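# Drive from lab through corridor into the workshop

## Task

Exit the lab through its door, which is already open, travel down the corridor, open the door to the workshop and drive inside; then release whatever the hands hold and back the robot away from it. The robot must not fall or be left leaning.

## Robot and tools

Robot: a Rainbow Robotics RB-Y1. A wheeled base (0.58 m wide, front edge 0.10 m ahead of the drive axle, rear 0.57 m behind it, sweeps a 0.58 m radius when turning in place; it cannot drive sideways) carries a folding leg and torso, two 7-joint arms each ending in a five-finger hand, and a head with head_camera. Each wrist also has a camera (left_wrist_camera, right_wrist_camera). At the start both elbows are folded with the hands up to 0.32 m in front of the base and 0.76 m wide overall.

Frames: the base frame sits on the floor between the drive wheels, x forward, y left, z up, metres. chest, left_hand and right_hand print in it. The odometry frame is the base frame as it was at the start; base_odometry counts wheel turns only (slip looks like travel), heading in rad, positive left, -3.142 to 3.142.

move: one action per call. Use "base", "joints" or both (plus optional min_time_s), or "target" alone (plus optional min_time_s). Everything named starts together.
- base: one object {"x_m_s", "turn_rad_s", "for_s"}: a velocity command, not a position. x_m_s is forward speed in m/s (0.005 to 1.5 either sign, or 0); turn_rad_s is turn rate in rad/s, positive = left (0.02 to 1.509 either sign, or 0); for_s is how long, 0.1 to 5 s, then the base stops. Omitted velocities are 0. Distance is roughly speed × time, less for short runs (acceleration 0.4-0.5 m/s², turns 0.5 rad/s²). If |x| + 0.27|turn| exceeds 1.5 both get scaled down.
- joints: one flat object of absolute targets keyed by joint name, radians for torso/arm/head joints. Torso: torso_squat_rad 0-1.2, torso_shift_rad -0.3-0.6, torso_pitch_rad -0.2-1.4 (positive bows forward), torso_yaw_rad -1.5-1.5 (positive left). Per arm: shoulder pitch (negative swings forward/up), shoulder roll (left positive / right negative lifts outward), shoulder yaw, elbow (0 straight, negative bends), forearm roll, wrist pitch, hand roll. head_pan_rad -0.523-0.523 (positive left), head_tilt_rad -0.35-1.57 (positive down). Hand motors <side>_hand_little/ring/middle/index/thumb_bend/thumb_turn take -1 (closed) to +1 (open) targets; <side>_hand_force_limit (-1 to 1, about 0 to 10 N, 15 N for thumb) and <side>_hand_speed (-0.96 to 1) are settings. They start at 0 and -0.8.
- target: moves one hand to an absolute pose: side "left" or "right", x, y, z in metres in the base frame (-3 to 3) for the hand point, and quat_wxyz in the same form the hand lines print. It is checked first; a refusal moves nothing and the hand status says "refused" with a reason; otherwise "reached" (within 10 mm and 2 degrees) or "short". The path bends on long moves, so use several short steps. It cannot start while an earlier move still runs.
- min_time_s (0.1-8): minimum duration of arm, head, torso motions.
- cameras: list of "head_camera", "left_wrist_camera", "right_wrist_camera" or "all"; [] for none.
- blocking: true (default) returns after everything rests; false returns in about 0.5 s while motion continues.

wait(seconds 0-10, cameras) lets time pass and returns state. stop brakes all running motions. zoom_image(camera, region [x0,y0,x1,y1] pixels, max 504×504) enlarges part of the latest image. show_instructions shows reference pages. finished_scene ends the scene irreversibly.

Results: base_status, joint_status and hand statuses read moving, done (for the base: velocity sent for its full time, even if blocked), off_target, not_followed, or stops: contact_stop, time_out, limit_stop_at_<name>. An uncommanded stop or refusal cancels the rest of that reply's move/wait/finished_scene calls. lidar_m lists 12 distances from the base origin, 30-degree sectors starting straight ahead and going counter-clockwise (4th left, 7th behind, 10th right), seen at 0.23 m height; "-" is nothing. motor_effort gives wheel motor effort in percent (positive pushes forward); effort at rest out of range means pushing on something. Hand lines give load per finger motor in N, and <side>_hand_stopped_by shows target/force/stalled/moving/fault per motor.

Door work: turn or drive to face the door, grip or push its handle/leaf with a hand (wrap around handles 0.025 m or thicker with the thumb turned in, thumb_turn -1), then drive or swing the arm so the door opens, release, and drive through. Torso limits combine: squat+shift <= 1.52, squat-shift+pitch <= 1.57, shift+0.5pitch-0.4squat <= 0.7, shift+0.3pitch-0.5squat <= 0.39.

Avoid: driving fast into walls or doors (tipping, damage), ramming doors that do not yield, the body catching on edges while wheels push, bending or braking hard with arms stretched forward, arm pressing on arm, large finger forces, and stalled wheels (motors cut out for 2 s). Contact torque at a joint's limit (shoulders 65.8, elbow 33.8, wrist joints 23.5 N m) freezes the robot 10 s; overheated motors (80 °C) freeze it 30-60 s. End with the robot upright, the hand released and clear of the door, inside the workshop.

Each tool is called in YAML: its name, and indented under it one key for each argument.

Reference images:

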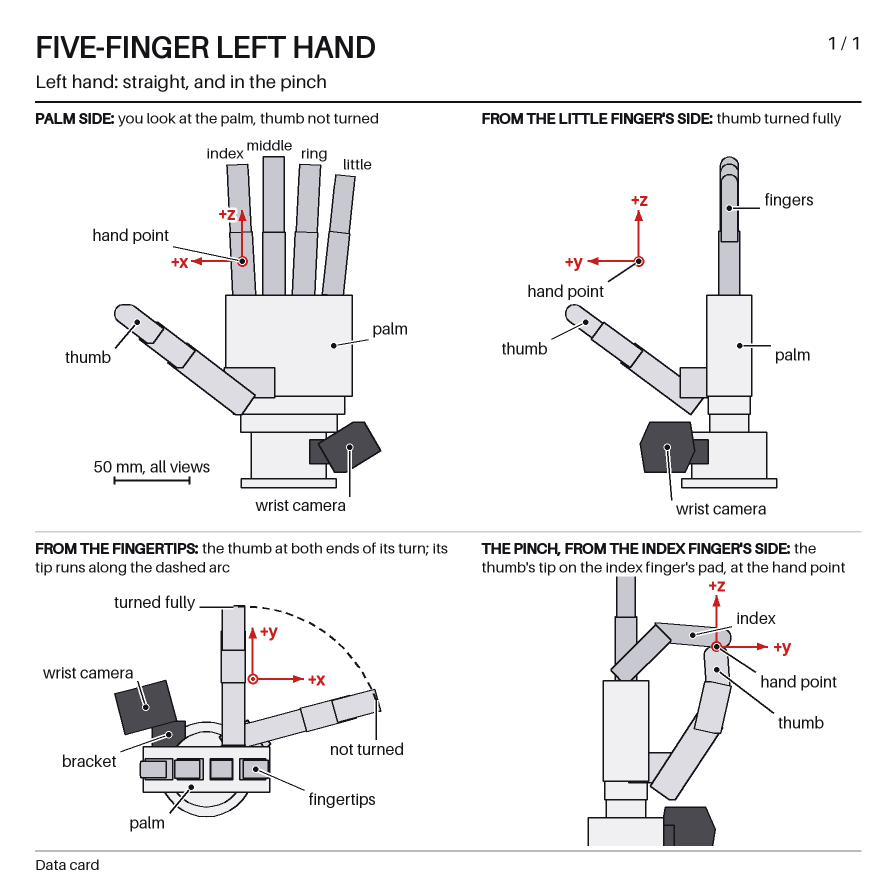

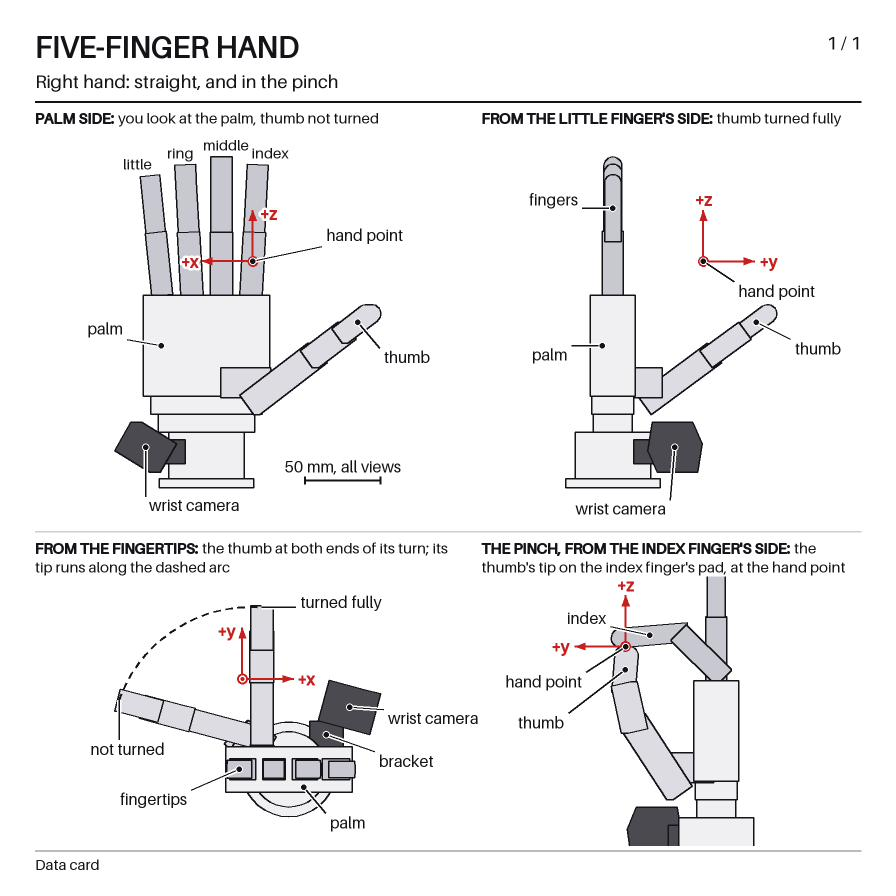

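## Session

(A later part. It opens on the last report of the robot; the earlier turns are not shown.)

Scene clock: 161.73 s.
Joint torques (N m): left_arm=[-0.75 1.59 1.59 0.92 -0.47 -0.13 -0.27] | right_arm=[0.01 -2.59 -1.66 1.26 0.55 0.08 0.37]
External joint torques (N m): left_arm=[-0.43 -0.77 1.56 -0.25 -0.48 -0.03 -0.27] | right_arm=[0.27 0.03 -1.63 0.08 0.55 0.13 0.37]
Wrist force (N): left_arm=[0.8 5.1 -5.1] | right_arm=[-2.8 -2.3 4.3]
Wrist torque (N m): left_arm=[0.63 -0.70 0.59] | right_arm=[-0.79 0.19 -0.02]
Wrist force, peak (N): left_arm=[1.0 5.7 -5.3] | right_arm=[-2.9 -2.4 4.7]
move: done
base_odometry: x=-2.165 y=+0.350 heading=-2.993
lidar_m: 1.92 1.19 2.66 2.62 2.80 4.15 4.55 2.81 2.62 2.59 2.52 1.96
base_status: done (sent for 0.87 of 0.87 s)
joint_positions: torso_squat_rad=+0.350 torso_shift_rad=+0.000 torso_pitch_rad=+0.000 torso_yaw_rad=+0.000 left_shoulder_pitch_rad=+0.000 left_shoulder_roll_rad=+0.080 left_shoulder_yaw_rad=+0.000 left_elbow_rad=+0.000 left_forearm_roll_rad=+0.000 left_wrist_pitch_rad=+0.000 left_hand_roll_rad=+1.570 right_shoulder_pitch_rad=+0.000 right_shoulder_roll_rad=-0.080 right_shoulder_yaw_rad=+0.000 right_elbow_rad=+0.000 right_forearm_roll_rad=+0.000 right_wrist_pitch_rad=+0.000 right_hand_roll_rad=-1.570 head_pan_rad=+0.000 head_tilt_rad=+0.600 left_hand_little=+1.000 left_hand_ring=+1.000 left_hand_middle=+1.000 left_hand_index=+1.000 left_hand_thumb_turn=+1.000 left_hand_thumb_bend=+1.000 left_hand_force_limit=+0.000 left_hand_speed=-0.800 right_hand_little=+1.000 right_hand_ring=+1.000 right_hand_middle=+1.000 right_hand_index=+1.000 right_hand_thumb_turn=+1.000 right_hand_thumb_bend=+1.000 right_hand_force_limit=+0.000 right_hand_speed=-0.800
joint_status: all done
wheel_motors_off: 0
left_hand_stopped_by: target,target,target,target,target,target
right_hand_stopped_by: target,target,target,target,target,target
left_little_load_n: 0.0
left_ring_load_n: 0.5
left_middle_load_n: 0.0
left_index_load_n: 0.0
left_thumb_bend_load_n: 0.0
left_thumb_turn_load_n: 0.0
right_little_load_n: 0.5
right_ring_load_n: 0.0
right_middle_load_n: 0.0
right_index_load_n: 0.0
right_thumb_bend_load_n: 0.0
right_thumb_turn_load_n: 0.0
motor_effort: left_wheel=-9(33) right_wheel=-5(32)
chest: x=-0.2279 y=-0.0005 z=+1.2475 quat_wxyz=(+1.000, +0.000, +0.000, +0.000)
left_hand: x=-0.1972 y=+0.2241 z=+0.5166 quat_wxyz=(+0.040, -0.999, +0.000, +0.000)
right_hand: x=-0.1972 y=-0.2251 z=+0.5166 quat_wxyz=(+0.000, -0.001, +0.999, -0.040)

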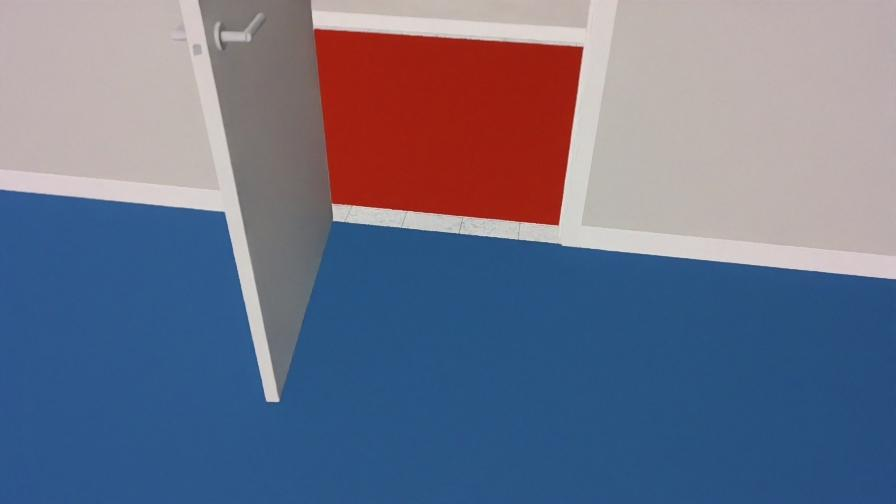

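move:
  base: {"x_m_s": 0.4, "for_s": 2.2}
  cameras: ["head_camera"]

Scene clock: 183.33 s.
Joint torques (N m): left_arm=[-0.4 1.92 1.26 0.98 -0.52 -0.13 -0.22] | right_arm=[-0.09 -2.54 -2.01 1.44 0.49 0.15 0.38]
External joint torques (N m): left_arm=[-0.08 -0.44 1.23 -0.19 -0.53 -0.03 -0.22] | right_arm=[0.17 0.1 -1.98 0.25 0.49 0.2 0.38]
Wrist force (N): left_arm=[0.7 4.9 -5.0] | right_arm=[-2.8 -2.3 4.4]
Wrist torque (N m): left_arm=[0.59 -0.70 0.61] | right_arm=[-0.78 0.20 -0.01]
Wrist force, peak (N): left_arm=[1.4 5.5 -5.5] | right_arm=[-2.9 -2.3 4.7]
move: done
base_odometry: x=-3.035 y=+0.219 heading=-2.992
lidar_m: 3.27 0.74 0.53 2.54 2.73 4.03 5.30 3.47 2.72 2.67 1.35 1.06
base_status: done (sent for 2.2 of 2.2 s)
joint_positions: torso_squat_rad=+0.350 torso_shift_rad=+0.000 torso_pitch_rad=+0.000 torso_yaw_rad=+0.000 left_shoulder_pitch_rad=+0.000 left_shoulder_roll_rad=+0.080 left_shoulder_yaw_rad=+0.000 left_elbow_rad=+0.000 left_forearm_roll_rad=+0.000 left_wrist_pitch_rad=+0.000 left_hand_roll_rad=+1.570 right_shoulder_pitch_rad=+0.000 right_shoulder_roll_rad=-0.080 right_shoulder_yaw_rad=+0.000 right_elbow_rad=+0.000 right_forearm_roll_rad=+0.000 right_wrist_pitch_rad=+0.000 right_hand_roll_rad=-1.570 head_pan_rad=+0.000 head_tilt_rad=+0.600 left_hand_little=+1.000 left_hand_ring=+1.000 left_hand_middle=+1.000 left_hand_index=+1.000 left_hand_thumb_turn=+1.000 left_hand_thumb_bend=+1.000 left_hand_force_limit=+0.000 left_hand_speed=-0.800 right_hand_little=+1.000 right_hand_ring=+1.000 right_hand_middle=+1.000 right_hand_index=+1.000 right_hand_thumb_turn=+1.000 right_hand_thumb_bend=+1.000 right_hand_force_limit=+0.000 right_hand_speed=-0.800
joint_status: not commanded
wheel_motors_off: 0
left_hand_stopped_by: target,target,target,target,target,target
right_hand_stopped_by: target,target,target,target,target,target
left_little_load_n: 0.0
left_ring_load_n: 0.0
left_middle_load_n: 0.0
left_index_load_n: 0.0
left_thumb_bend_load_n: 0.0
left_thumb_turn_load_n: 0.0
right_little_load_n: 0.0
right_ring_load_n: 0.0
right_middle_load_n: 0.0
right_index_load_n: 0.0
right_thumb_bend_load_n: 0.0
right_thumb_turn_load_n: 0.0
motor_effort: left_wheel=+0(36) right_wheel=-4(38)
chest: x=-0.2279 y=-0.0005 z=+1.2475 quat_wxyz=(+1.000, +0.000, +0.000, +0.000)
left_hand: x=-0.1972 y=+0.2241 z=+0.5166 quat_wxyz=(+0.040, -0.999, +0.000, +0.000)
right_hand: x=-0.1972 y=-0.2250 z=+0.5166 quat_wxyz=(+0.000, -0.001, +0.999, -0.040)

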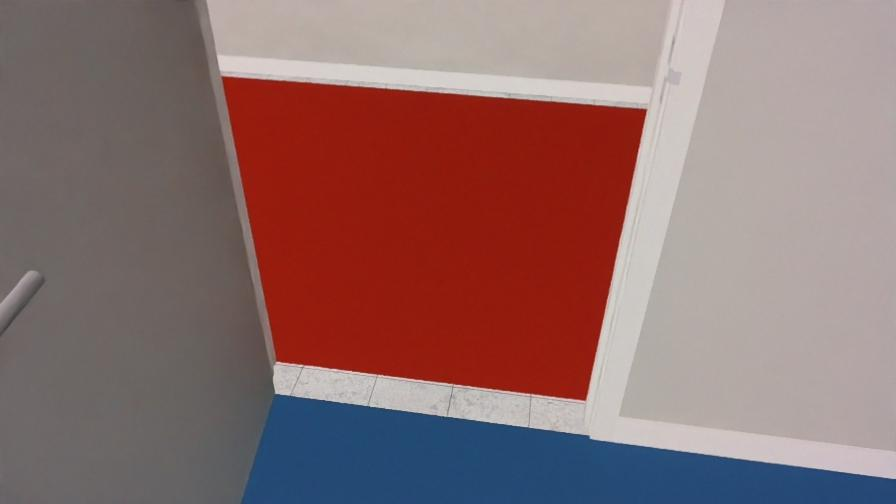

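move:
  base: {"x_m_s": 0.3, "turn_rad_s": 0.04, "for_s": 1.0}

move:
  base: {"x_m_s": 0.35, "for_s": 2.0}
  joints: {"head_tilt_rad": 0.4}
  cameras: ["head_camera"]

Scene clock: 199.23 s.
Joint torques (N m): left_arm=[-0.41 1.71 1.52 0.91 -0.51 -0.13 -0.19] | right_arm=[0.1 -2.45 -2.3 1.59 0.63 0.22 0.26]
External joint torques (N m): left_arm=[-0.1 -0.65 1.49 -0.26 -0.52 -0.03 -0.19] | right_arm=[0.36 0.18 -2.27 0.4 0.64 0.27 0.26]
Wrist force (N): left_arm=[0.9 5.1 -5.0] | right_arm=[-2.9 -2.3 4.5]
Wrist torque (N m): left_arm=[0.62 -0.73 0.60] | right_arm=[-0.78 0.20 -0.01]
Wrist force, peak (N): left_arm=[0.7 5.6 -5.3] | right_arm=[-3.1 -2.6 4.5]
move: done
base_odometry: x=-3.330 y=+0.166 heading=-2.952
lidar_m: 2.99 0.69 0.51 0.48 2.72 4.16 5.21 3.40 2.74 1.98 0.96 0.79
base_status: done (sent for 1 of 1 s)
joint_positions: torso_squat_rad=+0.350 torso_shift_rad=+0.000 torso_pitch_rad=+0.000 torso_yaw_rad=+0.000 left_shoulder_pitch_rad=+0.000 left_shoulder_roll_rad=+0.080 left_shoulder_yaw_rad=+0.000 left_elbow_rad=+0.000 left_forearm_roll_rad=+0.000 left_wrist_pitch_rad=+0.000 left_hand_roll_rad=+1.570 right_shoulder_pitch_rad=+0.000 right_shoulder_roll_rad=-0.080 right_shoulder_yaw_rad=+0.000 right_elbow_rad=+0.000 right_forearm_roll_rad=+0.000 right_wrist_pitch_rad=+0.000 right_hand_roll_rad=-1.570 head_pan_rad=+0.000 head_tilt_rad=+0.600 left_hand_little=+1.000 left_hand_ring=+1.000 left_hand_middle=+1.000 left_hand_index=+1.000 left_hand_thumb_turn=+1.000 left_hand_thumb_bend=+1.000 left_hand_force_limit=+0.000 left_hand_speed=-0.800 right_hand_little=+1.000 right_hand_ring=+1.000 right_hand_middle=+1.000 right_hand_index=+1.000 right_hand_thumb_turn=+1.000 right_hand_thumb_bend=+1.000 right_hand_force_limit=+0.000 right_hand_speed=-0.800
joint_status: not commanded
wheel_motors_off: 0
left_hand_stopped_by: target,target,target,target,target,target
right_hand_stopped_by: target,target,target,target,target,target
left_little_load_n: 0.0
left_ring_load_n: 0.0
left_middle_load_n: 0.0
left_index_load_n: 0.0
left_thumb_bend_load_n: 0.0
left_thumb_turn_load_n: 0.0
right_little_load_n: 0.0
right_ring_load_n: 0.0
right_middle_load_n: 0.0
right_index_load_n: 0.0
right_thumb_bend_load_n: 0.0
right_thumb_turn_load_n: 0.0
motor_effort: left_wheel=+3(25) right_wheel=-9(50)
chest: x=-0.2279 y=-0.0005 z=+1.2475 quat_wxyz=(+1.000, +0.000, +0.000, +0.000)
left_hand: x=-0.1972 y=+0.2241 z=+0.5166 quat_wxyz=(+0.040, -0.999, +0.000, +0.000)
right_hand: x=-0.1972 y=-0.2250 z=+0.5166 quat_wxyz=(+0.000, -0.001, +0.999, -0.040)
pictures: none

Scene clock: 202.53 s.
Joint torques (N m): left_arm=[-0.53 1.78 1.5 0.85 -0.47 -0.2 -0.21] | right_arm=[-0.09 -2.66 -2.12 1.34 0.57 0.08 0.32]
External joint torques (N m): left_arm=[-0.22 -0.58 1.46 -0.32 -0.47 -0.11 -0.21] | right_arm=[0.17 -0.03 -2.09 0.15 0.57 0.13 0.32]
Wrist force (N): left_arm=[1.0 5.4 -5.1] | right_arm=[-2.6 -2.4 4.6]
Wrist torque (N m): left_arm=[0.67 -0.74 0.60] | right_arm=[-0.79 0.15 0.01]
Wrist force, peak (N): left_arm=[1.6 5.5 -5.2] | right_arm=[-3.2 -2.2 4.6]
move: done
base_odometry: x=-4.017 y=+0.034 heading=-2.951
lidar_m: 2.29 2.50 0.50 0.46 0.49 0.69 6.30 3.52 2.83 0.39 0.39 2.32
base_status: done (sent for 2 of 2 s)
joint_positions: torso_squat_rad=+0.350 torso_shift_rad=+0.000 torso_pitch_rad=+0.000 torso_yaw_rad=+0.000 left_shoulder_pitch_rad=+0.000 left_shoulder_roll_rad=+0.080 left_shoulder_yaw_rad=+0.000 left_elbow_rad=+0.000 left_forearm_roll_rad=+0.000 left_wrist_pitch_rad=+0.000 left_hand_roll_rad=+1.570 right_shoulder_pitch_rad=+0.000 right_shoulder_roll_rad=-0.080 right_shoulder_yaw_rad=+0.000 right_elbow_rad=+0.000 right_forearm_roll_rad=+0.000 right_wrist_pitch_rad=+0.000 right_hand_roll_rad=-1.570 head_pan_rad=+0.000 head_tilt_rad=+0.400 left_hand_little=+1.000 left_hand_ring=+1.000 left_hand_middle=+1.000 left_hand_index=+1.000 left_hand_thumb_turn=+1.000 left_hand_thumb_bend=+1.000 left_hand_force_limit=+0.000 left_hand_speed=-0.800 right_hand_little=+1.000 right_hand_ring=+1.000 right_hand_middle=+1.000 right_hand_index=+1.000 right_hand_thumb_turn=+1.000 right_hand_thumb_bend=+1.000 right_hand_force_limit=+0.000 right_hand_speed=-0.800
joint_status: all done
wheel_motors_off: 0
left_hand_stopped_by: target,target,target,target,target,target
right_hand_stopped_by: target,target,target,target,target,target
left_little_load_n: 0.0
left_ring_load_n: 0.0
left_middle_load_n: 0.0
left_index_load_n: 0.0
left_thumb_bend_load_n: -0.5
left_thumb_turn_load_n: 0.0
right_little_load_n: 0.0
right_ring_load_n: 0.0
right_middle_load_n: 0.0
right_index_load_n: 0.0
right_thumb_bend_load_n: 0.0
right_thumb_turn_load_n: 0.0
motor_effort: left_wheel=+4(35) right_wheel=-9(20)
chest: x=-0.2279 y=-0.0005 z=+1.2475 quat_wxyz=(+1.000, +0.000, +0.000, +0.000)
left_hand: x=-0.1972 y=+0.2241 z=+0.5166 quat_wxyz=(+0.040, -0.999, +0.000, +0.000)
right_hand: x=-0.1972 y=-0.2250 z=+0.5166 quat_wxyz=(+0.000, -0.001, +0.999, -0.040)

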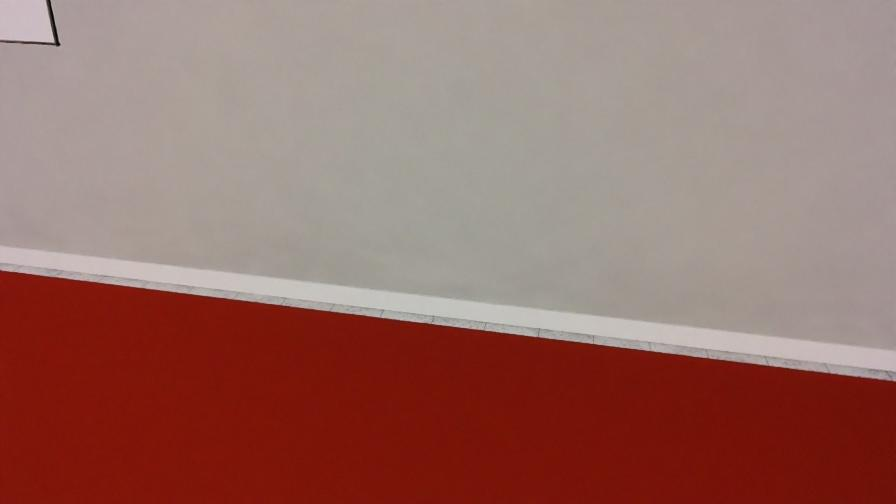

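move:
  base: {"x_m_s": 0.4, "for_s": 3.1}
  joints: {"head_tilt_rad": 0.1, "head_pan_rad": 0.5}
  cameras: ["head_camera"]

move:
  joints: {"head_tilt_rad": 0.1, "head_pan_rad": -0.5}
  cameras: ["head_camera"]

Scene clock: 220.47 s.
Joint torques (N m): left_arm=[-0.38 2.03 1.54 1.01 -0.45 -0.15 -0.32] | right_arm=[0.33 -2.68 -2.22 1.43 0.56 0.22 0.35]
External joint torques (N m): left_arm=[-0.07 -0.32 1.5 -0.16 -0.46 -0.05 -0.32] | right_arm=[0.59 -0.05 -2.18 0.24 0.56 0.27 0.35]
Wrist force (N): left_arm=[1.0 5.4 -4.5] | right_arm=[-2.8 -2.4 4.5]
Wrist torque (N m): left_arm=[0.63 -0.71 0.59] | right_arm=[-0.79 0.18 -0.01]
Wrist force, peak (N): left_arm=[1.4 5.2 -5.6] | right_arm=[-3.0 -2.4 4.7]
move: done
base_odometry: x=-5.235 y=-0.202 heading=-2.951
lidar_m: 1.06 1.16 1.80 2.65 1.29 1.06 1.95 1.17 1.72 2.82 1.36 1.09
base_status: done (sent for 3.1 of 3.1 s)
joint_positions: torso_squat_rad=+0.350 torso_shift_rad=+0.000 torso_pitch_rad=+0.000 torso_yaw_rad=+0.000 left_shoulder_pitch_rad=+0.000 left_shoulder_roll_rad=+0.080 left_shoulder_yaw_rad=+0.000 left_elbow_rad=+0.000 left_forearm_roll_rad=+0.000 left_wrist_pitch_rad=+0.000 left_hand_roll_rad=+1.570 right_shoulder_pitch_rad=+0.000 right_shoulder_roll_rad=-0.080 right_shoulder_yaw_rad=+0.000 right_elbow_rad=+0.000 right_forearm_roll_rad=+0.000 right_wrist_pitch_rad=+0.000 right_hand_roll_rad=-1.570 head_pan_rad=+0.500 head_tilt_rad=+0.100 left_hand_little=+1.000 left_hand_ring=+1.000 left_hand_middle=+1.000 left_hand_index=+1.000 left_hand_thumb_turn=+1.000 left_hand_thumb_bend=+1.000 left_hand_force_limit=+0.000 left_hand_speed=-0.800 right_hand_little=+1.000 right_hand_ring=+1.000 right_hand_middle=+1.000 right_hand_index=+1.000 right_hand_thumb_turn=+1.000 right_hand_thumb_bend=+1.000 right_hand_force_limit=+0.000 right_hand_speed=-0.800
joint_status: all done
wheel_motors_off: 0
left_hand_stopped_by: target,target,target,target,target,target
right_hand_stopped_by: target,target,target,target,target,target
left_little_load_n: 0.0
left_ring_load_n: 0.0
left_middle_load_n: 0.0
left_index_load_n: 0.0
left_thumb_bend_load_n: 0.0
left_thumb_turn_load_n: 0.0
right_little_load_n: 0.0
right_ring_load_n: 0.0
right_middle_load_n: 0.0
right_index_load_n: 0.0
right_thumb_bend_load_n: 0.0
right_thumb_turn_load_n: 0.0
motor_effort: left_wheel=+4(34) right_wheel=-9(20)
chest: x=-0.2279 y=-0.0005 z=+1.2475 quat_wxyz=(+1.000, +0.000, +0.000, +0.000)
left_hand: x=-0.1972 y=+0.2241 z=+0.5166 quat_wxyz=(+0.040, -0.999, +0.000, +0.000)
right_hand: x=-0.1972 y=-0.2250 z=+0.5166 quat_wxyz=(+0.000, -0.001, +0.999, -0.040)

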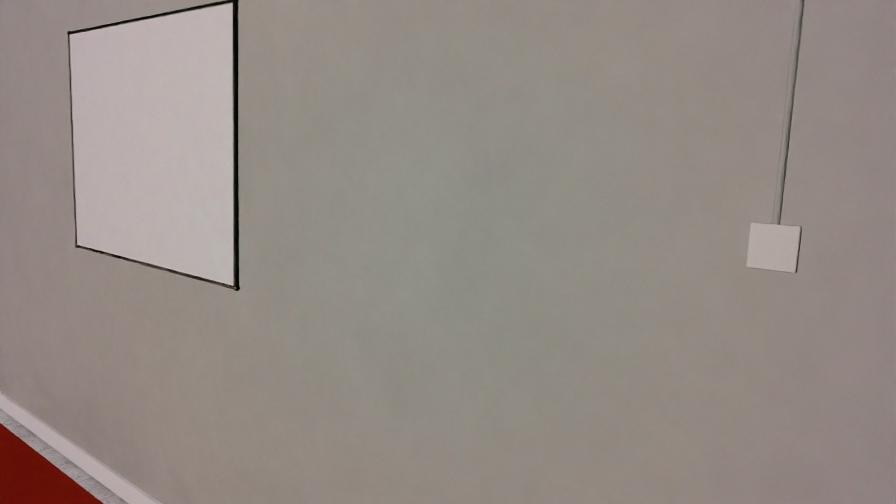

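Scene clock: 221.80 s.
Joint torques (N m): left_arm=[-0.69 1.9 1.5 0.94 -0.54 -0.17 -0.31] | right_arm=[-0.12 -2.87 -1.84 1.4 0.49 0.06 0.32]
External joint torques (N m): left_arm=[-0.38 -0.46 1.46 -0.24 -0.55 -0.07 -0.31] | right_arm=[0.14 -0.24 -1.81 0.21 0.5 0.11 0.32]
Wrist force (N): left_arm=[1.0 5.3 -5.0] | right_arm=[-2.9 -2.4 4.4]
Wrist torque (N m): left_arm=[0.63 -0.75 0.61] | right_arm=[-0.78 0.21 -0.02]
Wrist force, peak (N): left_arm=[1.2 5.7 -5.1] | right_arm=[-2.8 -2.2 4.7]
move: done
base_odometry: x=-5.235 y=-0.202 heading=-2.951
lidar_m: 1.07 1.16 1.79 2.65 1.27 1.06 1.96 1.17 1.73 2.81 1.35 1.09
base_status: not commanded
joint_positions: torso_squat_rad=+0.350 torso_shift_rad=+0.000 torso_pitch_rad=+0.000 torso_yaw_rad=+0.000 left_shoulder_pitch_rad=+0.000 left_shoulder_roll_rad=+0.080 left_shoulder_yaw_rad=+0.000 left_elbow_rad=+0.000 left_forearm_roll_rad=+0.000 left_wrist_pitch_rad=+0.000 left_hand_roll_rad=+1.570 right_shoulder_pitch_rad=+0.000 right_shoulder_roll_rad=-0.080 right_shoulder_yaw_rad=+0.000 right_elbow_rad=+0.000 right_forearm_roll_rad=+0.000 right_wrist_pitch_rad=+0.000 right_hand_roll_rad=-1.570 head_pan_rad=-0.500 head_tilt_rad=+0.100 left_hand_little=+1.000 left_hand_ring=+1.000 left_hand_middle=+1.000 left_hand_index=+1.000 left_hand_thumb_turn=+1.000 left_hand_thumb_bend=+1.000 left_hand_force_limit=+0.000 left_hand_speed=-0.800 right_hand_little=+1.000 right_hand_ring=+1.000 right_hand_middle=+1.000 right_hand_index=+1.000 right_hand_thumb_turn=+1.000 right_hand_thumb_bend=+1.000 right_hand_force_limit=+0.000 right_hand_speed=-0.800
joint_status: all done
wheel_motors_off: 0
left_hand_stopped_by: target,target,target,target,target,target
right_hand_stopped_by: target,target,target,target,target,target
left_little_load_n: 0.0
left_ring_load_n: 0.0
left_middle_load_n: 0.0
left_index_load_n: 0.0
left_thumb_bend_load_n: 0.0
left_thumb_turn_load_n: 0.0
right_little_load_n: 0.0
right_ring_load_n: 0.0
right_middle_load_n: -0.5
right_index_load_n: 0.0
right_thumb_bend_load_n: 0.0
right_thumb_turn_load_n: 0.0
motor_effort: left_wheel=+5(8) right_wheel=-9(10)
chest: x=-0.2279 y=-0.0005 z=+1.2475 quat_wxyz=(+1.000, +0.000, +0.000, +0.000)
left_hand: x=-0.1972 y=+0.2241 z=+0.5166 quat_wxyz=(+0.040, -0.999, +0.000, +0.000)
right_hand: x=-0.1972 y=-0.2250 z=+0.5166 quat_wxyz=(+0.000, -0.001, +0.999, -0.040)

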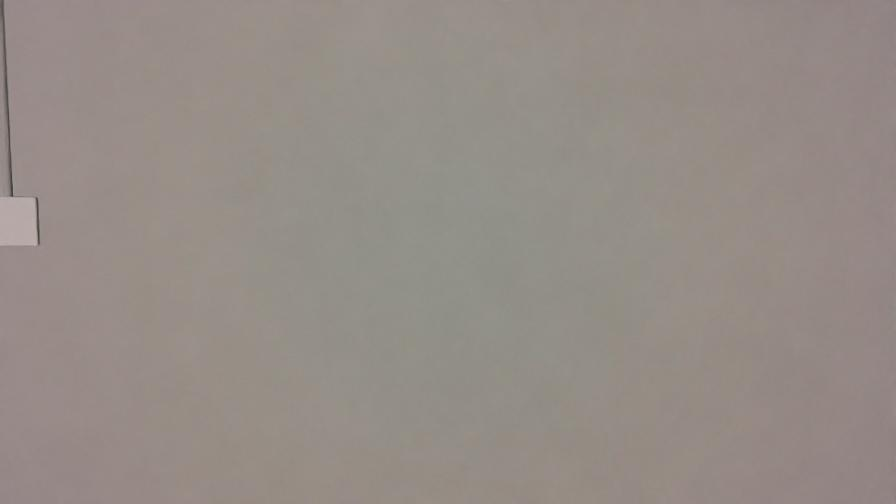

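move:
  base: {"turn_rad_s": 0.7, "for_s": 1.97}
  joints: {"head_tilt_rad": 0.1, "head_pan_rad": 0}
  cameras: ["head_camera"]

Scene clock: 232.13 s.
Joint torques (N m): left_arm=[-0.66 2.02 1.47 0.93 -0.49 -0.11 -0.22] | right_arm=[0.5 -2.89 -2.03 1.34 0.56 0 0.26]
External joint torques (N m): left_arm=[-0.34 -0.34 1.43 -0.24 -0.5 -0.01 -0.22] | right_arm=[0.76 -0.26 -2 0.15 0.57 0.05 0.26]
Wrist force (N): left_arm=[0.5 5.2 -4.7] | right_arm=[-2.9 -2.2 4.5]
Wrist torque (N m): left_arm=[0.62 -0.63 0.59] | right_arm=[-0.76 0.21 -0.02]
Wrist force, peak (N): left_arm=[1.5 5.4 -5.3] | right_arm=[-2.8 -2.4 4.7]
move: done
base_odometry: x=-5.235 y=-0.201 heading=-1.575
lidar_m: 3.50 1.53 1.08 1.17 1.13 1.39 2.93 1.66 1.17 1.10 1.10 1.45
base_status: done (sent for 1.97 of 1.97 s)
joint_positions: torso_squat_rad=+0.350 torso_shift_rad=+0.000 torso_pitch_rad=+0.000 torso_yaw_rad=+0.000 left_shoulder_pitch_rad=+0.000 left_shoulder_roll_rad=+0.080 left_shoulder_yaw_rad=+0.000 left_elbow_rad=+0.000 left_forearm_roll_rad=+0.000 left_wrist_pitch_rad=+0.000 left_hand_roll_rad=+1.570 right_shoulder_pitch_rad=+0.000 right_shoulder_roll_rad=-0.080 right_shoulder_yaw_rad=+0.000 right_elbow_rad=+0.000 right_forearm_roll_rad=+0.000 right_wrist_pitch_rad=+0.000 right_hand_roll_rad=-1.570 head_pan_rad=+0.000 head_tilt_rad=+0.100 left_hand_little=+1.000 left_hand_ring=+1.000 left_hand_middle=+1.000 left_hand_index=+1.000 left_hand_thumb_turn=+1.000 left_hand_thumb_bend=+1.000 left_hand_force_limit=+0.000 left_hand_speed=-0.800 right_hand_little=+1.000 right_hand_ring=+1.000 right_hand_middle=+1.000 right_hand_index=+1.000 right_hand_thumb_turn=+1.000 right_hand_thumb_bend=+1.000 right_hand_force_limit=+0.000 right_hand_speed=-0.800
joint_status: all done
wheel_motors_off: 0
left_hand_stopped_by: target,target,target,target,target,target
right_hand_stopped_by: target,target,target,target,target,target
left_little_load_n: 0.0
left_ring_load_n: 0.0
left_middle_load_n: 0.0
left_index_load_n: 0.0
left_thumb_bend_load_n: 0.0
left_thumb_turn_load_n: 0.0
right_little_load_n: 0.0
right_ring_load_n: 0.0
right_middle_load_n: 0.0
right_index_load_n: 0.0
right_thumb_bend_load_n: -0.5
right_thumb_turn_load_n: 0.0
motor_effort: left_wheel=+3(40) right_wheel=+10(42)
chest: x=-0.2280 y=-0.0005 z=+1.2475 quat_wxyz=(+1.000, +0.000, +0.000, +0.000)
left_hand: x=-0.1972 y=+0.2241 z=+0.5166 quat_wxyz=(+0.040, -0.999, +0.000, +0.000)
right_hand: x=-0.1972 y=-0.2250 z=+0.5166 quat_wxyz=(+0.000, -0.001, +0.999, -0.040)

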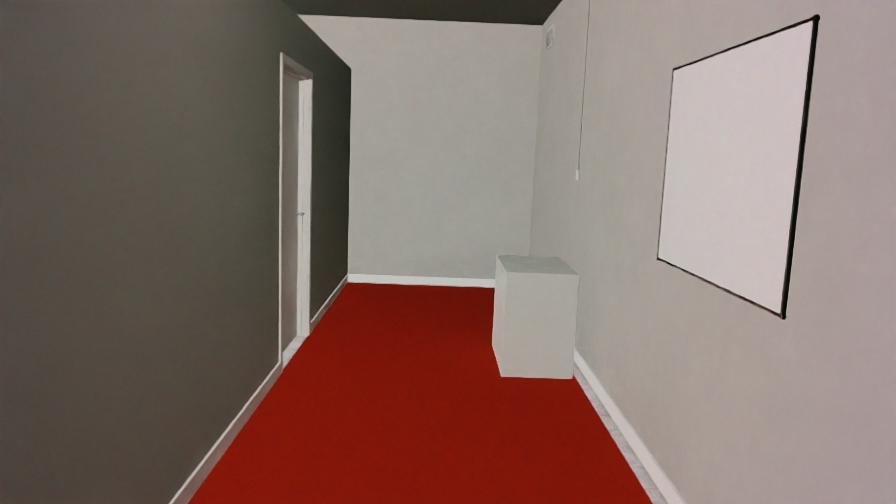

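zoom_image:
  camera: "head_camera"
  region: [260, 30, 380, 380]

move:
  base: {"turn_rad_s": 1.0, "for_s": 3.14}
  cameras: ["head_camera"]

Scaled by 1.440 from the camera's image (finer frame: 1280x720).

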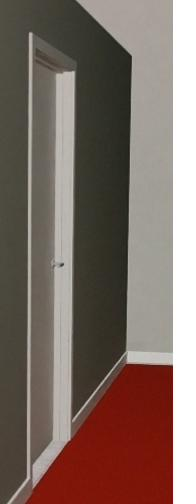

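Scene clock: 263.37 s.
Joint torques (N m): left_arm=[-1.01 1.91 1.43 0.93 -0.47 -0.15 -0.29] | right_arm=[0.15 -2.54 -2.02 1.18 0.56 0.09 0.31]
External joint torques (N m): left_arm=[-0.7 -0.45 1.4 -0.24 -0.48 -0.05 -0.29] | right_arm=[0.42 0.09 -1.99 -0.01 0.57 0.14 0.31]
Wrist force (N): left_arm=[0.8 5.2 -5.2] | right_arm=[-2.8 -2.3 4.4]
Wrist torque (N m): left_arm=[0.65 -0.72 0.58] | right_arm=[-0.78 0.18 0.00]
Wrist force, peak (N): left_arm=[1.2 5.5 -5.2] | right_arm=[-2.7 -2.6 4.6]
move: done
base_odometry: x=-5.235 y=-0.201 heading=+1.558
lidar_m: 2.93 1.62 1.12 1.06 1.09 1.45 3.46 1.58 1.11 1.21 1.15 1.38
base_status: done (sent for 3.13 of 3.13 s)
joint_positions: torso_squat_rad=+0.350 torso_shift_rad=+0.000 torso_pitch_rad=+0.000 torso_yaw_rad=+0.000 left_shoulder_pitch_rad=+0.000 left_shoulder_roll_rad=+0.080 left_shoulder_yaw_rad=+0.000 left_elbow_rad=+0.000 left_forearm_roll_rad=+0.000 left_wrist_pitch_rad=+0.000 left_hand_roll_rad=+1.570 right_shoulder_pitch_rad=+0.000 right_shoulder_roll_rad=-0.080 right_shoulder_yaw_rad=+0.000 right_elbow_rad=+0.000 right_forearm_roll_rad=+0.000 right_wrist_pitch_rad=+0.000 right_hand_roll_rad=-1.570 head_pan_rad=+0.000 head_tilt_rad=+0.100 left_hand_little=+1.000 left_hand_ring=+1.000 left_hand_middle=+1.000 left_hand_index=+1.000 left_hand_thumb_turn=+1.000 left_hand_thumb_bend=+1.000 left_hand_force_limit=+0.000 left_hand_speed=-0.800 right_hand_little=+1.000 right_hand_ring=+1.000 right_hand_middle=+1.000 right_hand_index=+1.000 right_hand_thumb_turn=+1.000 right_hand_thumb_bend=+1.000 right_hand_force_limit=+0.000 right_hand_speed=-0.800
joint_status: not commanded
wheel_motors_off: 0
left_hand_stopped_by: target,target,target,target,target,target
right_hand_stopped_by: target,target,target,target,target,target
left_little_load_n: 0.0
left_ring_load_n: 0.0
left_middle_load_n: 0.0
left_index_load_n: 0.0
left_thumb_bend_load_n: 0.0
left_thumb_turn_load_n: 0.0
right_little_load_n: 0.0
right_ring_load_n: 0.0
right_middle_load_n: 0.0
right_index_load_n: 0.0
right_thumb_bend_load_n: 0.0
right_thumb_turn_load_n: 0.0
motor_effort: left_wheel=+3(17) right_wheel=+12(39)
chest: x=-0.2281 y=-0.0005 z=+1.2475 quat_wxyz=(+1.000, +0.000, +0.000, +0.000)
left_hand: x=-0.1973 y=+0.2241 z=+0.5166 quat_wxyz=(+0.040, -0.999, +0.000, +0.000)
right_hand: x=-0.1972 y=-0.2251 z=+0.5166 quat_wxyz=(+0.000, -0.001, +0.999, -0.040)

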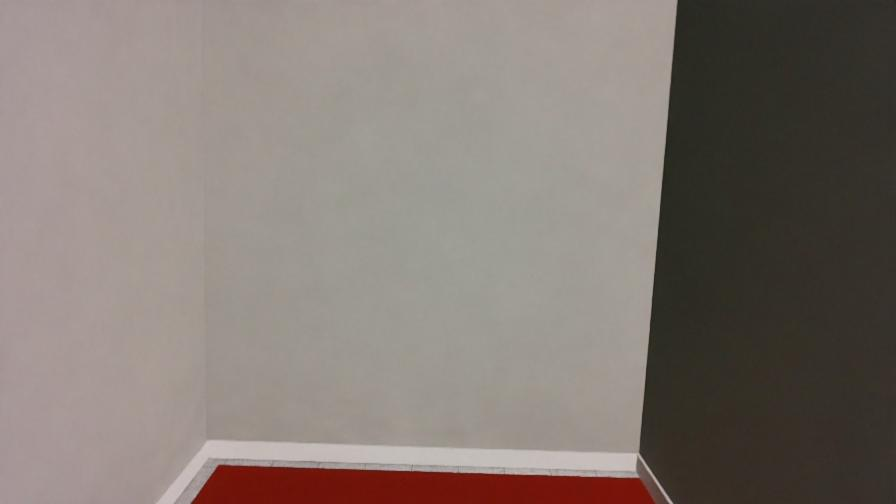

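move:
  base: {"turn_rad_s": -1.0, "for_s": 3.05}
  cameras: ["head_camera"]

move:
  base: {"x_m_s": 0.6, "for_s": 3.9}
  joints: {"head_tilt_rad": 0.25}
  cameras: ["head_camera"]

Scene clock: 296.83 s.
Joint torques (N m): left_arm=[-1.01 2.17 1.43 0.93 -0.52 -0.23 -0.21] | right_arm=[-0.14 -2.69 -1.88 1.37 0.59 0.26 0.3]
External joint torques (N m): left_arm=[-0.69 -0.18 1.39 -0.24 -0.53 -0.13 -0.21] | right_arm=[0.13 -0.05 -1.84 0.18 0.59 0.31 0.3]
Wrist force (N): left_arm=[1.1 5.1 -4.8] | right_arm=[-2.7 -2.3 4.6]
Wrist torque (N m): left_arm=[0.59 -0.75 0.61] | right_arm=[-0.77 0.18 0.00]
Wrist force, peak (N): left_arm=[0.8 5.2 -5.6] | right_arm=[-2.9 -2.7 4.5]
move: done
base_odometry: x=-5.235 y=-0.201 heading=-1.508
lidar_m: 3.87 1.43 1.08 1.30 1.15 1.48 2.93 1.52 1.12 1.09 1.12 1.53
base_status: done (sent for 3.07 of 3.07 s)
joint_positions: torso_squat_rad=+0.350 torso_shift_rad=+0.000 torso_pitch_rad=+0.000 torso_yaw_rad=+0.000 left_shoulder_pitch_rad=+0.000 left_shoulder_roll_rad=+0.080 left_shoulder_yaw_rad=+0.000 left_elbow_rad=+0.000 left_forearm_roll_rad=+0.000 left_wrist_pitch_rad=+0.000 left_hand_roll_rad=+1.570 right_shoulder_pitch_rad=+0.000 right_shoulder_roll_rad=-0.080 right_shoulder_yaw_rad=+0.000 right_elbow_rad=+0.000 right_forearm_roll_rad=+0.000 right_wrist_pitch_rad=+0.000 right_hand_roll_rad=-1.570 head_pan_rad=+0.000 head_tilt_rad=+0.100 left_hand_little=+1.000 left_hand_ring=+1.000 left_hand_middle=+1.000 left_hand_index=+1.000 left_hand_thumb_turn=+1.000 left_hand_thumb_bend=+1.000 left_hand_force_limit=+0.000 left_hand_speed=-0.800 right_hand_little=+1.000 right_hand_ring=+1.000 right_hand_middle=+1.000 right_hand_index=+1.000 right_hand_thumb_turn=+1.000 right_hand_thumb_bend=+1.000 right_hand_force_limit=+0.000 right_hand_speed=-0.800
joint_status: not commanded
wheel_motors_off: 0
left_hand_stopped_by: target,target,target,target,target,target
right_hand_stopped_by: target,target,target,target,target,target
left_little_load_n: 0.5
left_ring_load_n: 0.0
left_middle_load_n: 0.0
left_index_load_n: 0.5
left_thumb_bend_load_n: 0.0
left_thumb_turn_load_n: 0.0
right_little_load_n: 0.0
right_ring_load_n: 0.0
right_middle_load_n: 0.0
right_index_load_n: 0.0
right_thumb_bend_load_n: 0.0
right_thumb_turn_load_n: 0.0
motor_effort: left_wheel=+8(40) right_wheel=+5(38)
chest: x=-0.2281 y=-0.0005 z=+1.2475 quat_wxyz=(+1.000, +0.000, +0.000, +0.000)
left_hand: x=-0.1973 y=+0.2241 z=+0.5166 quat_wxyz=(+0.040, -0.999, +0.000, +0.000)
right_hand: x=-0.1972 y=-0.2250 z=+0.5166 quat_wxyz=(+0.000, -0.001, +0.999, -0.040)

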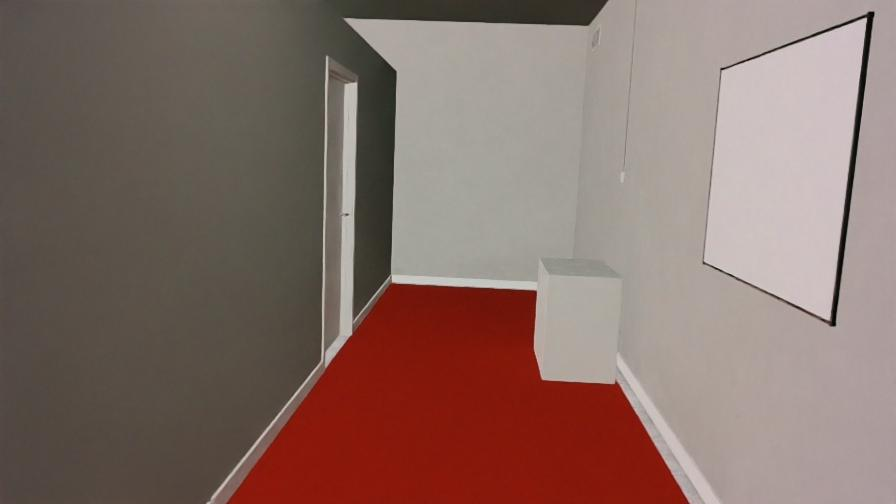

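Scene clock: 302.37 s.
Joint torques (N m): left_arm=[-0.46 2.21 1.52 0.88 -0.56 -0.08 -0.21] | right_arm=[0.48 -2.67 -1.99 1.46 0.46 0.13 0.41]
External joint torques (N m): left_arm=[-0.15 -0.15 1.48 -0.29 -0.57 0.02 -0.21] | right_arm=[0.74 -0.04 -1.96 0.27 0.47 0.18 0.41]
Wrist force (N): left_arm=[1.4 5.4 -4.8] | right_arm=[-2.8 -2.2 4.6]
Wrist torque (N m): left_arm=[0.65 -0.80 0.60] | right_arm=[-0.76 0.19 -0.01]
Wrist force, peak (N): left_arm=[1.1 5.8 -5.0] | right_arm=[-3.1 -2.3 4.6]
move: done
base_odometry: x=-5.089 y=-2.537 heading=-1.508
lidar_m: 2.03 1.42 1.04 0.99 1.05 1.45 4.16 1.56 1.16 1.11 1.13 1.57
base_status: done (sent for 3.9 of 3.9 s)
joint_positions: torso_squat_rad=+0.350 torso_shift_rad=+0.000 torso_pitch_rad=+0.000 torso_yaw_rad=+0.000 left_shoulder_pitch_rad=+0.000 left_shoulder_roll_rad=+0.080 left_shoulder_yaw_rad=+0.000 left_elbow_rad=+0.000 left_forearm_roll_rad=+0.000 left_wrist_pitch_rad=+0.000 left_hand_roll_rad=+1.570 right_shoulder_pitch_rad=+0.000 right_shoulder_roll_rad=-0.080 right_shoulder_yaw_rad=+0.000 right_elbow_rad=+0.000 right_forearm_roll_rad=+0.000 right_wrist_pitch_rad=+0.000 right_hand_roll_rad=-1.570 head_pan_rad=+0.000 head_tilt_rad=+0.250 left_hand_little=+1.000 left_hand_ring=+1.000 left_hand_middle=+1.000 left_hand_index=+1.000 left_hand_thumb_turn=+1.000 left_hand_thumb_bend=+1.000 left_hand_force_limit=+0.000 left_hand_speed=-0.800 right_hand_little=+1.000 right_hand_ring=+1.000 right_hand_middle=+1.000 right_hand_index=+1.000 right_hand_thumb_turn=+1.000 right_hand_thumb_bend=+1.000 right_hand_force_limit=+0.000 right_hand_speed=-0.800
joint_status: all done
wheel_motors_off: 0
left_hand_stopped_by: target,target,target,target,target,target
right_hand_stopped_by: target,target,target,target,target,target
left_little_load_n: 0.0
left_ring_load_n: 0.0
left_middle_load_n: 0.0
left_index_load_n: 0.0
left_thumb_bend_load_n: 0.0
left_thumb_turn_load_n: 0.0
right_little_load_n: 0.0
right_ring_load_n: 0.0
right_middle_load_n: 0.0
right_index_load_n: 0.0
right_thumb_bend_load_n: 0.0
right_thumb_turn_load_n: 0.0
motor_effort: left_wheel=-2(43) right_wheel=+1(43)
chest: x=-0.2279 y=-0.0005 z=+1.2475 quat_wxyz=(+1.000, +0.000, +0.000, +0.000)
left_hand: x=-0.1971 y=+0.2241 z=+0.5166 quat_wxyz=(+0.040, -0.999, +0.000, +0.000)
right_hand: x=-0.1972 y=-0.2250 z=+0.5166 quat_wxyz=(+0.000, -0.001, +0.999, -0.040)

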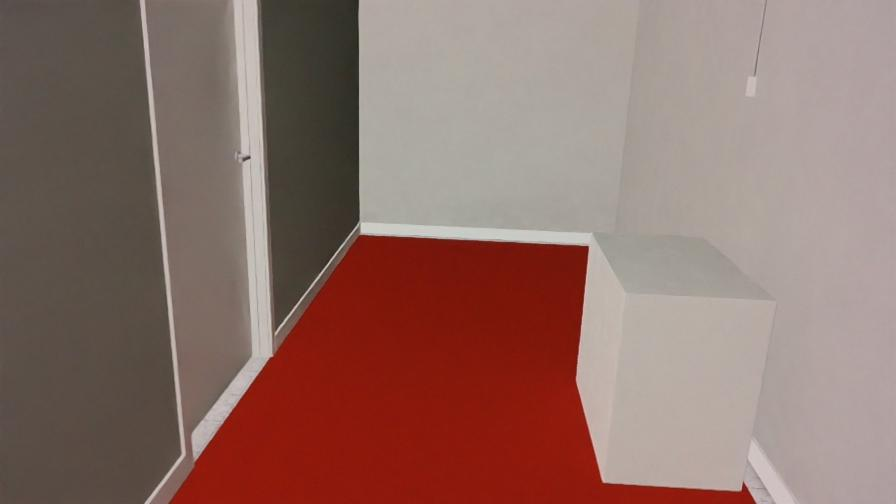

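move:
  base: {"x_m_s": 0.6, "for_s": 3.98}

move:
  base: {"turn_rad_s": 0.6, "for_s": 2.5}
  joints: {"head_tilt_rad": 0.4}
  cameras: ["head_camera"]

Scene clock: 403.87 s.
Joint torques (N m): left_arm=[-0.47 1.84 1.45 0.81 -0.61 -0.23 -0.23] | right_arm=[0.56 -2.67 -2.52 1.48 0.56 0.11 0.24]
External joint torques (N m): left_arm=[-0.16 -0.52 1.42 -0.37 -0.62 -0.13 -0.23] | right_arm=[0.82 -0.04 -2.49 0.29 0.56 0.16 0.24]
Wrist force (N): left_arm=[1.1 5.2 -4.7] | right_arm=[-2.6 -2.2 4.3]
Wrist torque (N m): left_arm=[0.63 -0.73 0.59] | right_arm=[-0.75 0.16 0.01]
Wrist force, peak (N): left_arm=[1.2 5.6 -5.3] | right_arm=[-3.1 -2.4 4.6]
move: done
base_odometry: x=-4.940 y=-4.912 heading=-1.508
lidar_m: 2.87 1.37 1.07 1.04 1.06 1.40 4.02 1.59 0.55 0.52 0.52 1.62
base_status: done (sent for 3.97 of 3.97 s)
joint_positions: torso_squat_rad=+0.350 torso_shift_rad=+0.000 torso_pitch_rad=+0.000 torso_yaw_rad=+0.000 left_shoulder_pitch_rad=+0.000 left_shoulder_roll_rad=+0.080 left_shoulder_yaw_rad=+0.000 left_elbow_rad=+0.000 left_forearm_roll_rad=+0.000 left_wrist_pitch_rad=+0.000 left_hand_roll_rad=+1.570 right_shoulder_pitch_rad=+0.000 right_shoulder_roll_rad=-0.080 right_shoulder_yaw_rad=+0.000 right_elbow_rad=+0.000 right_forearm_roll_rad=+0.000 right_wrist_pitch_rad=+0.000 right_hand_roll_rad=-1.570 head_pan_rad=+0.000 head_tilt_rad=+0.250 left_hand_little=+1.000 left_hand_ring=+1.000 left_hand_middle=+1.000 left_hand_index=+1.000 left_hand_thumb_turn=+1.000 left_hand_thumb_bend=+1.000 left_hand_force_limit=+0.000 left_hand_speed=-0.800 right_hand_little=+1.000 right_hand_ring=+1.000 right_hand_middle=+1.000 right_hand_index=+1.000 right_hand_thumb_turn=+1.000 right_hand_thumb_bend=+1.000 right_hand_force_limit=+0.000 right_hand_speed=-0.800
joint_status: not commanded
wheel_motors_off: 0
left_hand_stopped_by: target,target,target,target,target,target
right_hand_stopped_by: target,target,target,target,target,target
left_little_load_n: 0.0
left_ring_load_n: 0.0
left_middle_load_n: 0.0
left_index_load_n: 0.0
left_thumb_bend_load_n: 0.0
left_thumb_turn_load_n: 0.0
right_little_load_n: 0.0
right_ring_load_n: 0.0
right_middle_load_n: 0.0
right_index_load_n: 0.0
right_thumb_bend_load_n: 0.0
right_thumb_turn_load_n: 0.0
motor_effort: left_wheel=-1(22) right_wheel=+0(38)
chest: x=-0.2279 y=-0.0005 z=+1.2475 quat_wxyz=(+1.000, +0.000, +0.000, +0.000)
left_hand: x=-0.1972 y=+0.2241 z=+0.5166 quat_wxyz=(+0.040, -0.999, +0.000, +0.000)
right_hand: x=-0.1971 y=-0.2250 z=+0.5166 quat_wxyz=(+0.000, -0.001, +0.999, -0.040)
pictures: none

Scene clock: 407.93 s.
Joint torques (N m): left_arm=[-1.25 2.19 1.23 0.95 -0.41 -0.15 -0.18] | right_arm=[0.44 -2.36 -1.63 1.55 0.31 0.05 0.38]
External joint torques (N m): left_arm=[-0.94 -0.17 1.19 -0.22 -0.42 -0.05 -0.18] | right_arm=[0.7 0.27 -1.6 0.36 0.32 0.1 0.38]
Wrist force (N): left_arm=[0.8 5.4 -5.3] | right_arm=[-2.7 -2.4 4.5]
Wrist torque (N m): left_arm=[0.67 -0.71 0.58] | right_arm=[-0.79 0.17 0.01]
Wrist force, peak (N): left_arm=[6.4 4.7 -4.8] | right_arm=[-6.9 -3.6 5.5]
move: done
base_odometry: x=-4.922 y=-4.921 heading=-0.085
lidar_m: 1.00 1.00 1.04 1.83 2.46 0.65 0.58 0.58 0.67 2.33 1.93 1.08
base_status: done (sent for 2.5 of 2.5 s)
joint_positions: torso_squat_rad=+0.350 torso_shift_rad=+0.000 torso_pitch_rad=+0.000 torso_yaw_rad=+0.000 left_shoulder_pitch_rad=+0.000 left_shoulder_roll_rad=+0.080 left_shoulder_yaw_rad=+0.000 left_elbow_rad=+0.000 left_forearm_roll_rad=+0.000 left_wrist_pitch_rad=+0.000 left_hand_roll_rad=+1.570 right_shoulder_pitch_rad=+0.000 right_shoulder_roll_rad=-0.080 right_shoulder_yaw_rad=+0.000 right_elbow_rad=+0.000 right_forearm_roll_rad=+0.000 right_wrist_pitch_rad=+0.000 right_hand_roll_rad=-1.570 head_pan_rad=+0.000 head_tilt_rad=+0.400 left_hand_little=+1.000 left_hand_ring=+1.000 left_hand_middle=+1.000 left_hand_index=+1.000 left_hand_thumb_turn=+1.000 left_hand_thumb_bend=+1.000 left_hand_force_limit=+0.000 left_hand_speed=-0.800 right_hand_little=+1.000 right_hand_ring=+1.000 right_hand_middle=+1.000 right_hand_index=+1.000 right_hand_thumb_turn=+1.000 right_hand_thumb_bend=+1.000 right_hand_force_limit=+0.000 right_hand_speed=-0.800
joint_status: all done
wheel_motors_off: 0
left_hand_stopped_by: target,target,target,target,target,target
right_hand_stopped_by: target,target,target,target,target,target
left_little_load_n: 0.0
left_ring_load_n: 0.0
left_middle_load_n: 0.0
left_index_load_n: 0.0
left_thumb_bend_load_n: -0.5
left_thumb_turn_load_n: 0.0
right_little_load_n: 0.0
right_ring_load_n: 0.0
right_middle_load_n: 0.0
right_index_load_n: 0.0
right_thumb_bend_load_n: 0.0
right_thumb_turn_load_n: 0.0
on_its_own: the wheels pushed hard for 1.6 s: something may have held the robot back, and base_odometry may count slip
motor_effort: left_wheel=-40(100) right_wheel=-5(86)
chest: x=-0.2279 y=-0.0006 z=+1.2475 quat_wxyz=(+1.000, +0.000, +0.000, +0.000)
left_hand: x=-0.1973 y=+0.2241 z=+0.5166 quat_wxyz=(+0.040, -0.999, +0.000, +0.000)
right_hand: x=-0.1971 y=-0.2251 z=+0.5166 quat_wxyz=(+0.000, -0.001, +0.999, -0.040)

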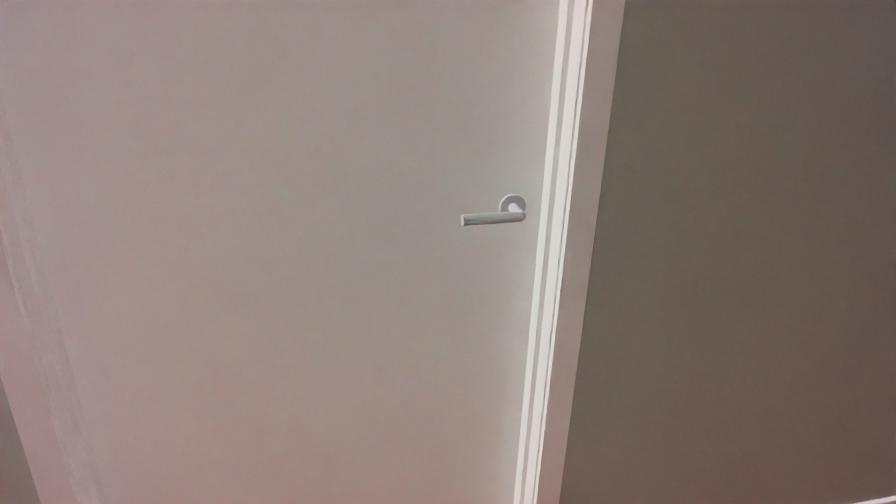

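move:
  base: {"x_m_s": 0.1, "for_s": 1.2}
  cameras: ["head_camera"]

Scene clock: 416.57 s.
Joint torques (N m): left_arm=[-0.46 2.56 0.89 0.88 -0.35 -0.2 -0.24] | right_arm=[-0.07 -2.34 -1.66 1.39 0.5 0.17 0.26]
External joint torques (N m): left_arm=[-0.15 0.2 0.86 -0.3 -0.36 -0.1 -0.24] | right_arm=[0.19 0.3 -1.63 0.2 0.5 0.22 0.26]
Wrist force (N): left_arm=[0.9 5.3 -5.1] | right_arm=[-2.7 -2.1 4.5]
Wrist torque (N m): left_arm=[0.64 -0.74 0.57] | right_arm=[-0.76 0.18 0.02]
Wrist force, peak (N): left_arm=[1.3 5.6 -5.3] | right_arm=[-3.2 -2.3 4.4]
move: done
base_odometry: x=-4.802 y=-4.931 heading=-0.085
lidar_m: 0.88 0.87 0.94 1.61 2.68 0.79 0.70 0.70 1.50 2.57 1.70 0.95
base_status: done (sent for 1.2 of 1.2 s)
joint_positions: torso_squat_rad=+0.350 torso_shift_rad=+0.000 torso_pitch_rad=+0.000 torso_yaw_rad=+0.000 left_shoulder_pitch_rad=+0.000 left_shoulder_roll_rad=+0.080 left_shoulder_yaw_rad=+0.000 left_elbow_rad=+0.000 left_forearm_roll_rad=+0.000 left_wrist_pitch_rad=+0.000 left_hand_roll_rad=+1.570 right_shoulder_pitch_rad=+0.000 right_shoulder_roll_rad=-0.080 right_shoulder_yaw_rad=+0.000 right_elbow_rad=+0.000 right_forearm_roll_rad=+0.000 right_wrist_pitch_rad=+0.000 right_hand_roll_rad=-1.570 head_pan_rad=+0.000 head_tilt_rad=+0.400 left_hand_little=+1.000 left_hand_ring=+1.000 left_hand_middle=+1.000 left_hand_index=+1.000 left_hand_thumb_turn=+1.000 left_hand_thumb_bend=+1.000 left_hand_force_limit=+0.000 left_hand_speed=-0.800 right_hand_little=+1.000 right_hand_ring=+1.000 right_hand_middle=+1.000 right_hand_index=+1.000 right_hand_thumb_turn=+1.000 right_hand_thumb_bend=+1.000 right_hand_force_limit=+0.000 right_hand_speed=-0.800
joint_status: not commanded
wheel_motors_off: 0
left_hand_stopped_by: target,target,target,target,target,target
right_hand_stopped_by: target,target,target,target,target,target
left_little_load_n: 0.0
left_ring_load_n: 0.0
left_middle_load_n: 0.0
left_index_load_n: 0.0
left_thumb_bend_load_n: 0.0
left_thumb_turn_load_n: 0.0
right_little_load_n: 0.0
right_ring_load_n: 0.0
right_middle_load_n: 0.0
right_index_load_n: 0.0
right_thumb_bend_load_n: 0.0
right_thumb_turn_load_n: 0.0
motor_effort: left_wheel=+4(39) right_wheel=-9(39)
chest: x=-0.2279 y=-0.0005 z=+1.2475 quat_wxyz=(+1.000, +0.000, +0.000, +0.000)
left_hand: x=-0.1972 y=+0.2241 z=+0.5166 quat_wxyz=(+0.040, -0.999, +0.000, +0.000)
right_hand: x=-0.1972 y=-0.2251 z=+0.5166 quat_wxyz=(+0.000, -0.001, +0.999, -0.040)

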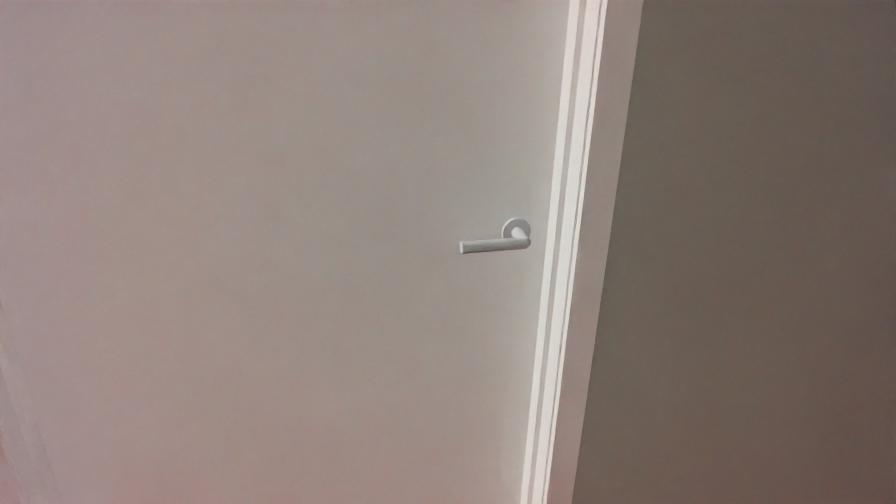

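move:
  joints: {"head_tilt_rad": 0.95}
  cameras: ["head_camera"]

Scene clock: 436.47 s.
Joint torques (N m): left_arm=[-0.48 2.38 0.93 0.85 -0.28 -0.21 -0.27] | right_arm=[-0.21 -2.26 -1.52 1.45 0.33 0.08 0.2]
External joint torques (N m): left_arm=[-0.17 0.02 0.9 -0.33 -0.29 -0.11 -0.27] | right_arm=[0.05 0.37 -1.48 0.26 0.34 0.13 0.2]
Wrist force (N): left_arm=[1.1 4.8 -4.9] | right_arm=[-2.6 -2.2 4.4]
Wrist torque (N m): left_arm=[0.56 -0.74 0.60] | right_arm=[-0.76 0.16 0.03]
Wrist force, peak (N): left_arm=[1.0 5.6 -5.2] | right_arm=[-2.9 -2.4 4.5]
move: done
base_odometry: x=-4.802 y=-4.931 heading=-0.085
lidar_m: 0.87 0.86 0.94 1.59 2.68 0.79 0.69 0.69 1.51 2.55 1.71 0.96
base_status: not commanded
joint_positions: torso_squat_rad=+0.350 torso_shift_rad=+0.000 torso_pitch_rad=+0.000 torso_yaw_rad=+0.000 left_shoulder_pitch_rad=+0.000 left_shoulder_roll_rad=+0.080 left_shoulder_yaw_rad=+0.000 left_elbow_rad=+0.000 left_forearm_roll_rad=+0.000 left_wrist_pitch_rad=+0.000 left_hand_roll_rad=+1.570 right_shoulder_pitch_rad=+0.000 right_shoulder_roll_rad=-0.080 right_shoulder_yaw_rad=+0.000 right_elbow_rad=+0.000 right_forearm_roll_rad=+0.000 right_wrist_pitch_rad=+0.000 right_hand_roll_rad=-1.570 head_pan_rad=+0.000 head_tilt_rad=+0.950 left_hand_little=+1.000 left_hand_ring=+1.000 left_hand_middle=+1.000 left_hand_index=+1.000 left_hand_thumb_turn=+1.000 left_hand_thumb_bend=+1.000 left_hand_force_limit=+0.000 left_hand_speed=-0.800 right_hand_little=+1.000 right_hand_ring=+1.000 right_hand_middle=+1.000 right_hand_index=+1.000 right_hand_thumb_turn=+1.000 right_hand_thumb_bend=+1.000 right_hand_force_limit=+0.000 right_hand_speed=-0.800
joint_status: all done
wheel_motors_off: 0
left_hand_stopped_by: target,target,target,target,target,target
right_hand_stopped_by: target,target,target,target,target,target
left_little_load_n: 0.0
left_ring_load_n: 0.0
left_middle_load_n: 0.0
left_index_load_n: 0.0
left_thumb_bend_load_n: 0.0
left_thumb_turn_load_n: 0.0
right_little_load_n: 0.0
right_ring_load_n: 0.0
right_middle_load_n: 0.0
right_index_load_n: 0.0
right_thumb_bend_load_n: 0.0
right_thumb_turn_load_n: 0.0
motor_effort: left_wheel=+3(7) right_wheel=-10(10)
chest: x=-0.2279 y=-0.0005 z=+1.2475 quat_wxyz=(+1.000, +0.000, +0.000, +0.000)
left_hand: x=-0.1972 y=+0.2241 z=+0.5166 quat_wxyz=(+0.040, -0.999, +0.000, +0.000)
right_hand: x=-0.1972 y=-0.2251 z=+0.5166 quat_wxyz=(+0.000, -0.001, +0.999, -0.040)

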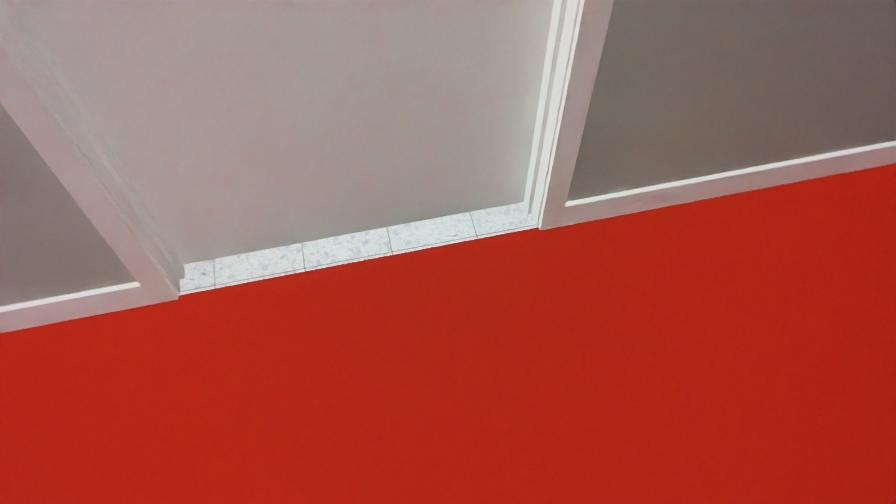

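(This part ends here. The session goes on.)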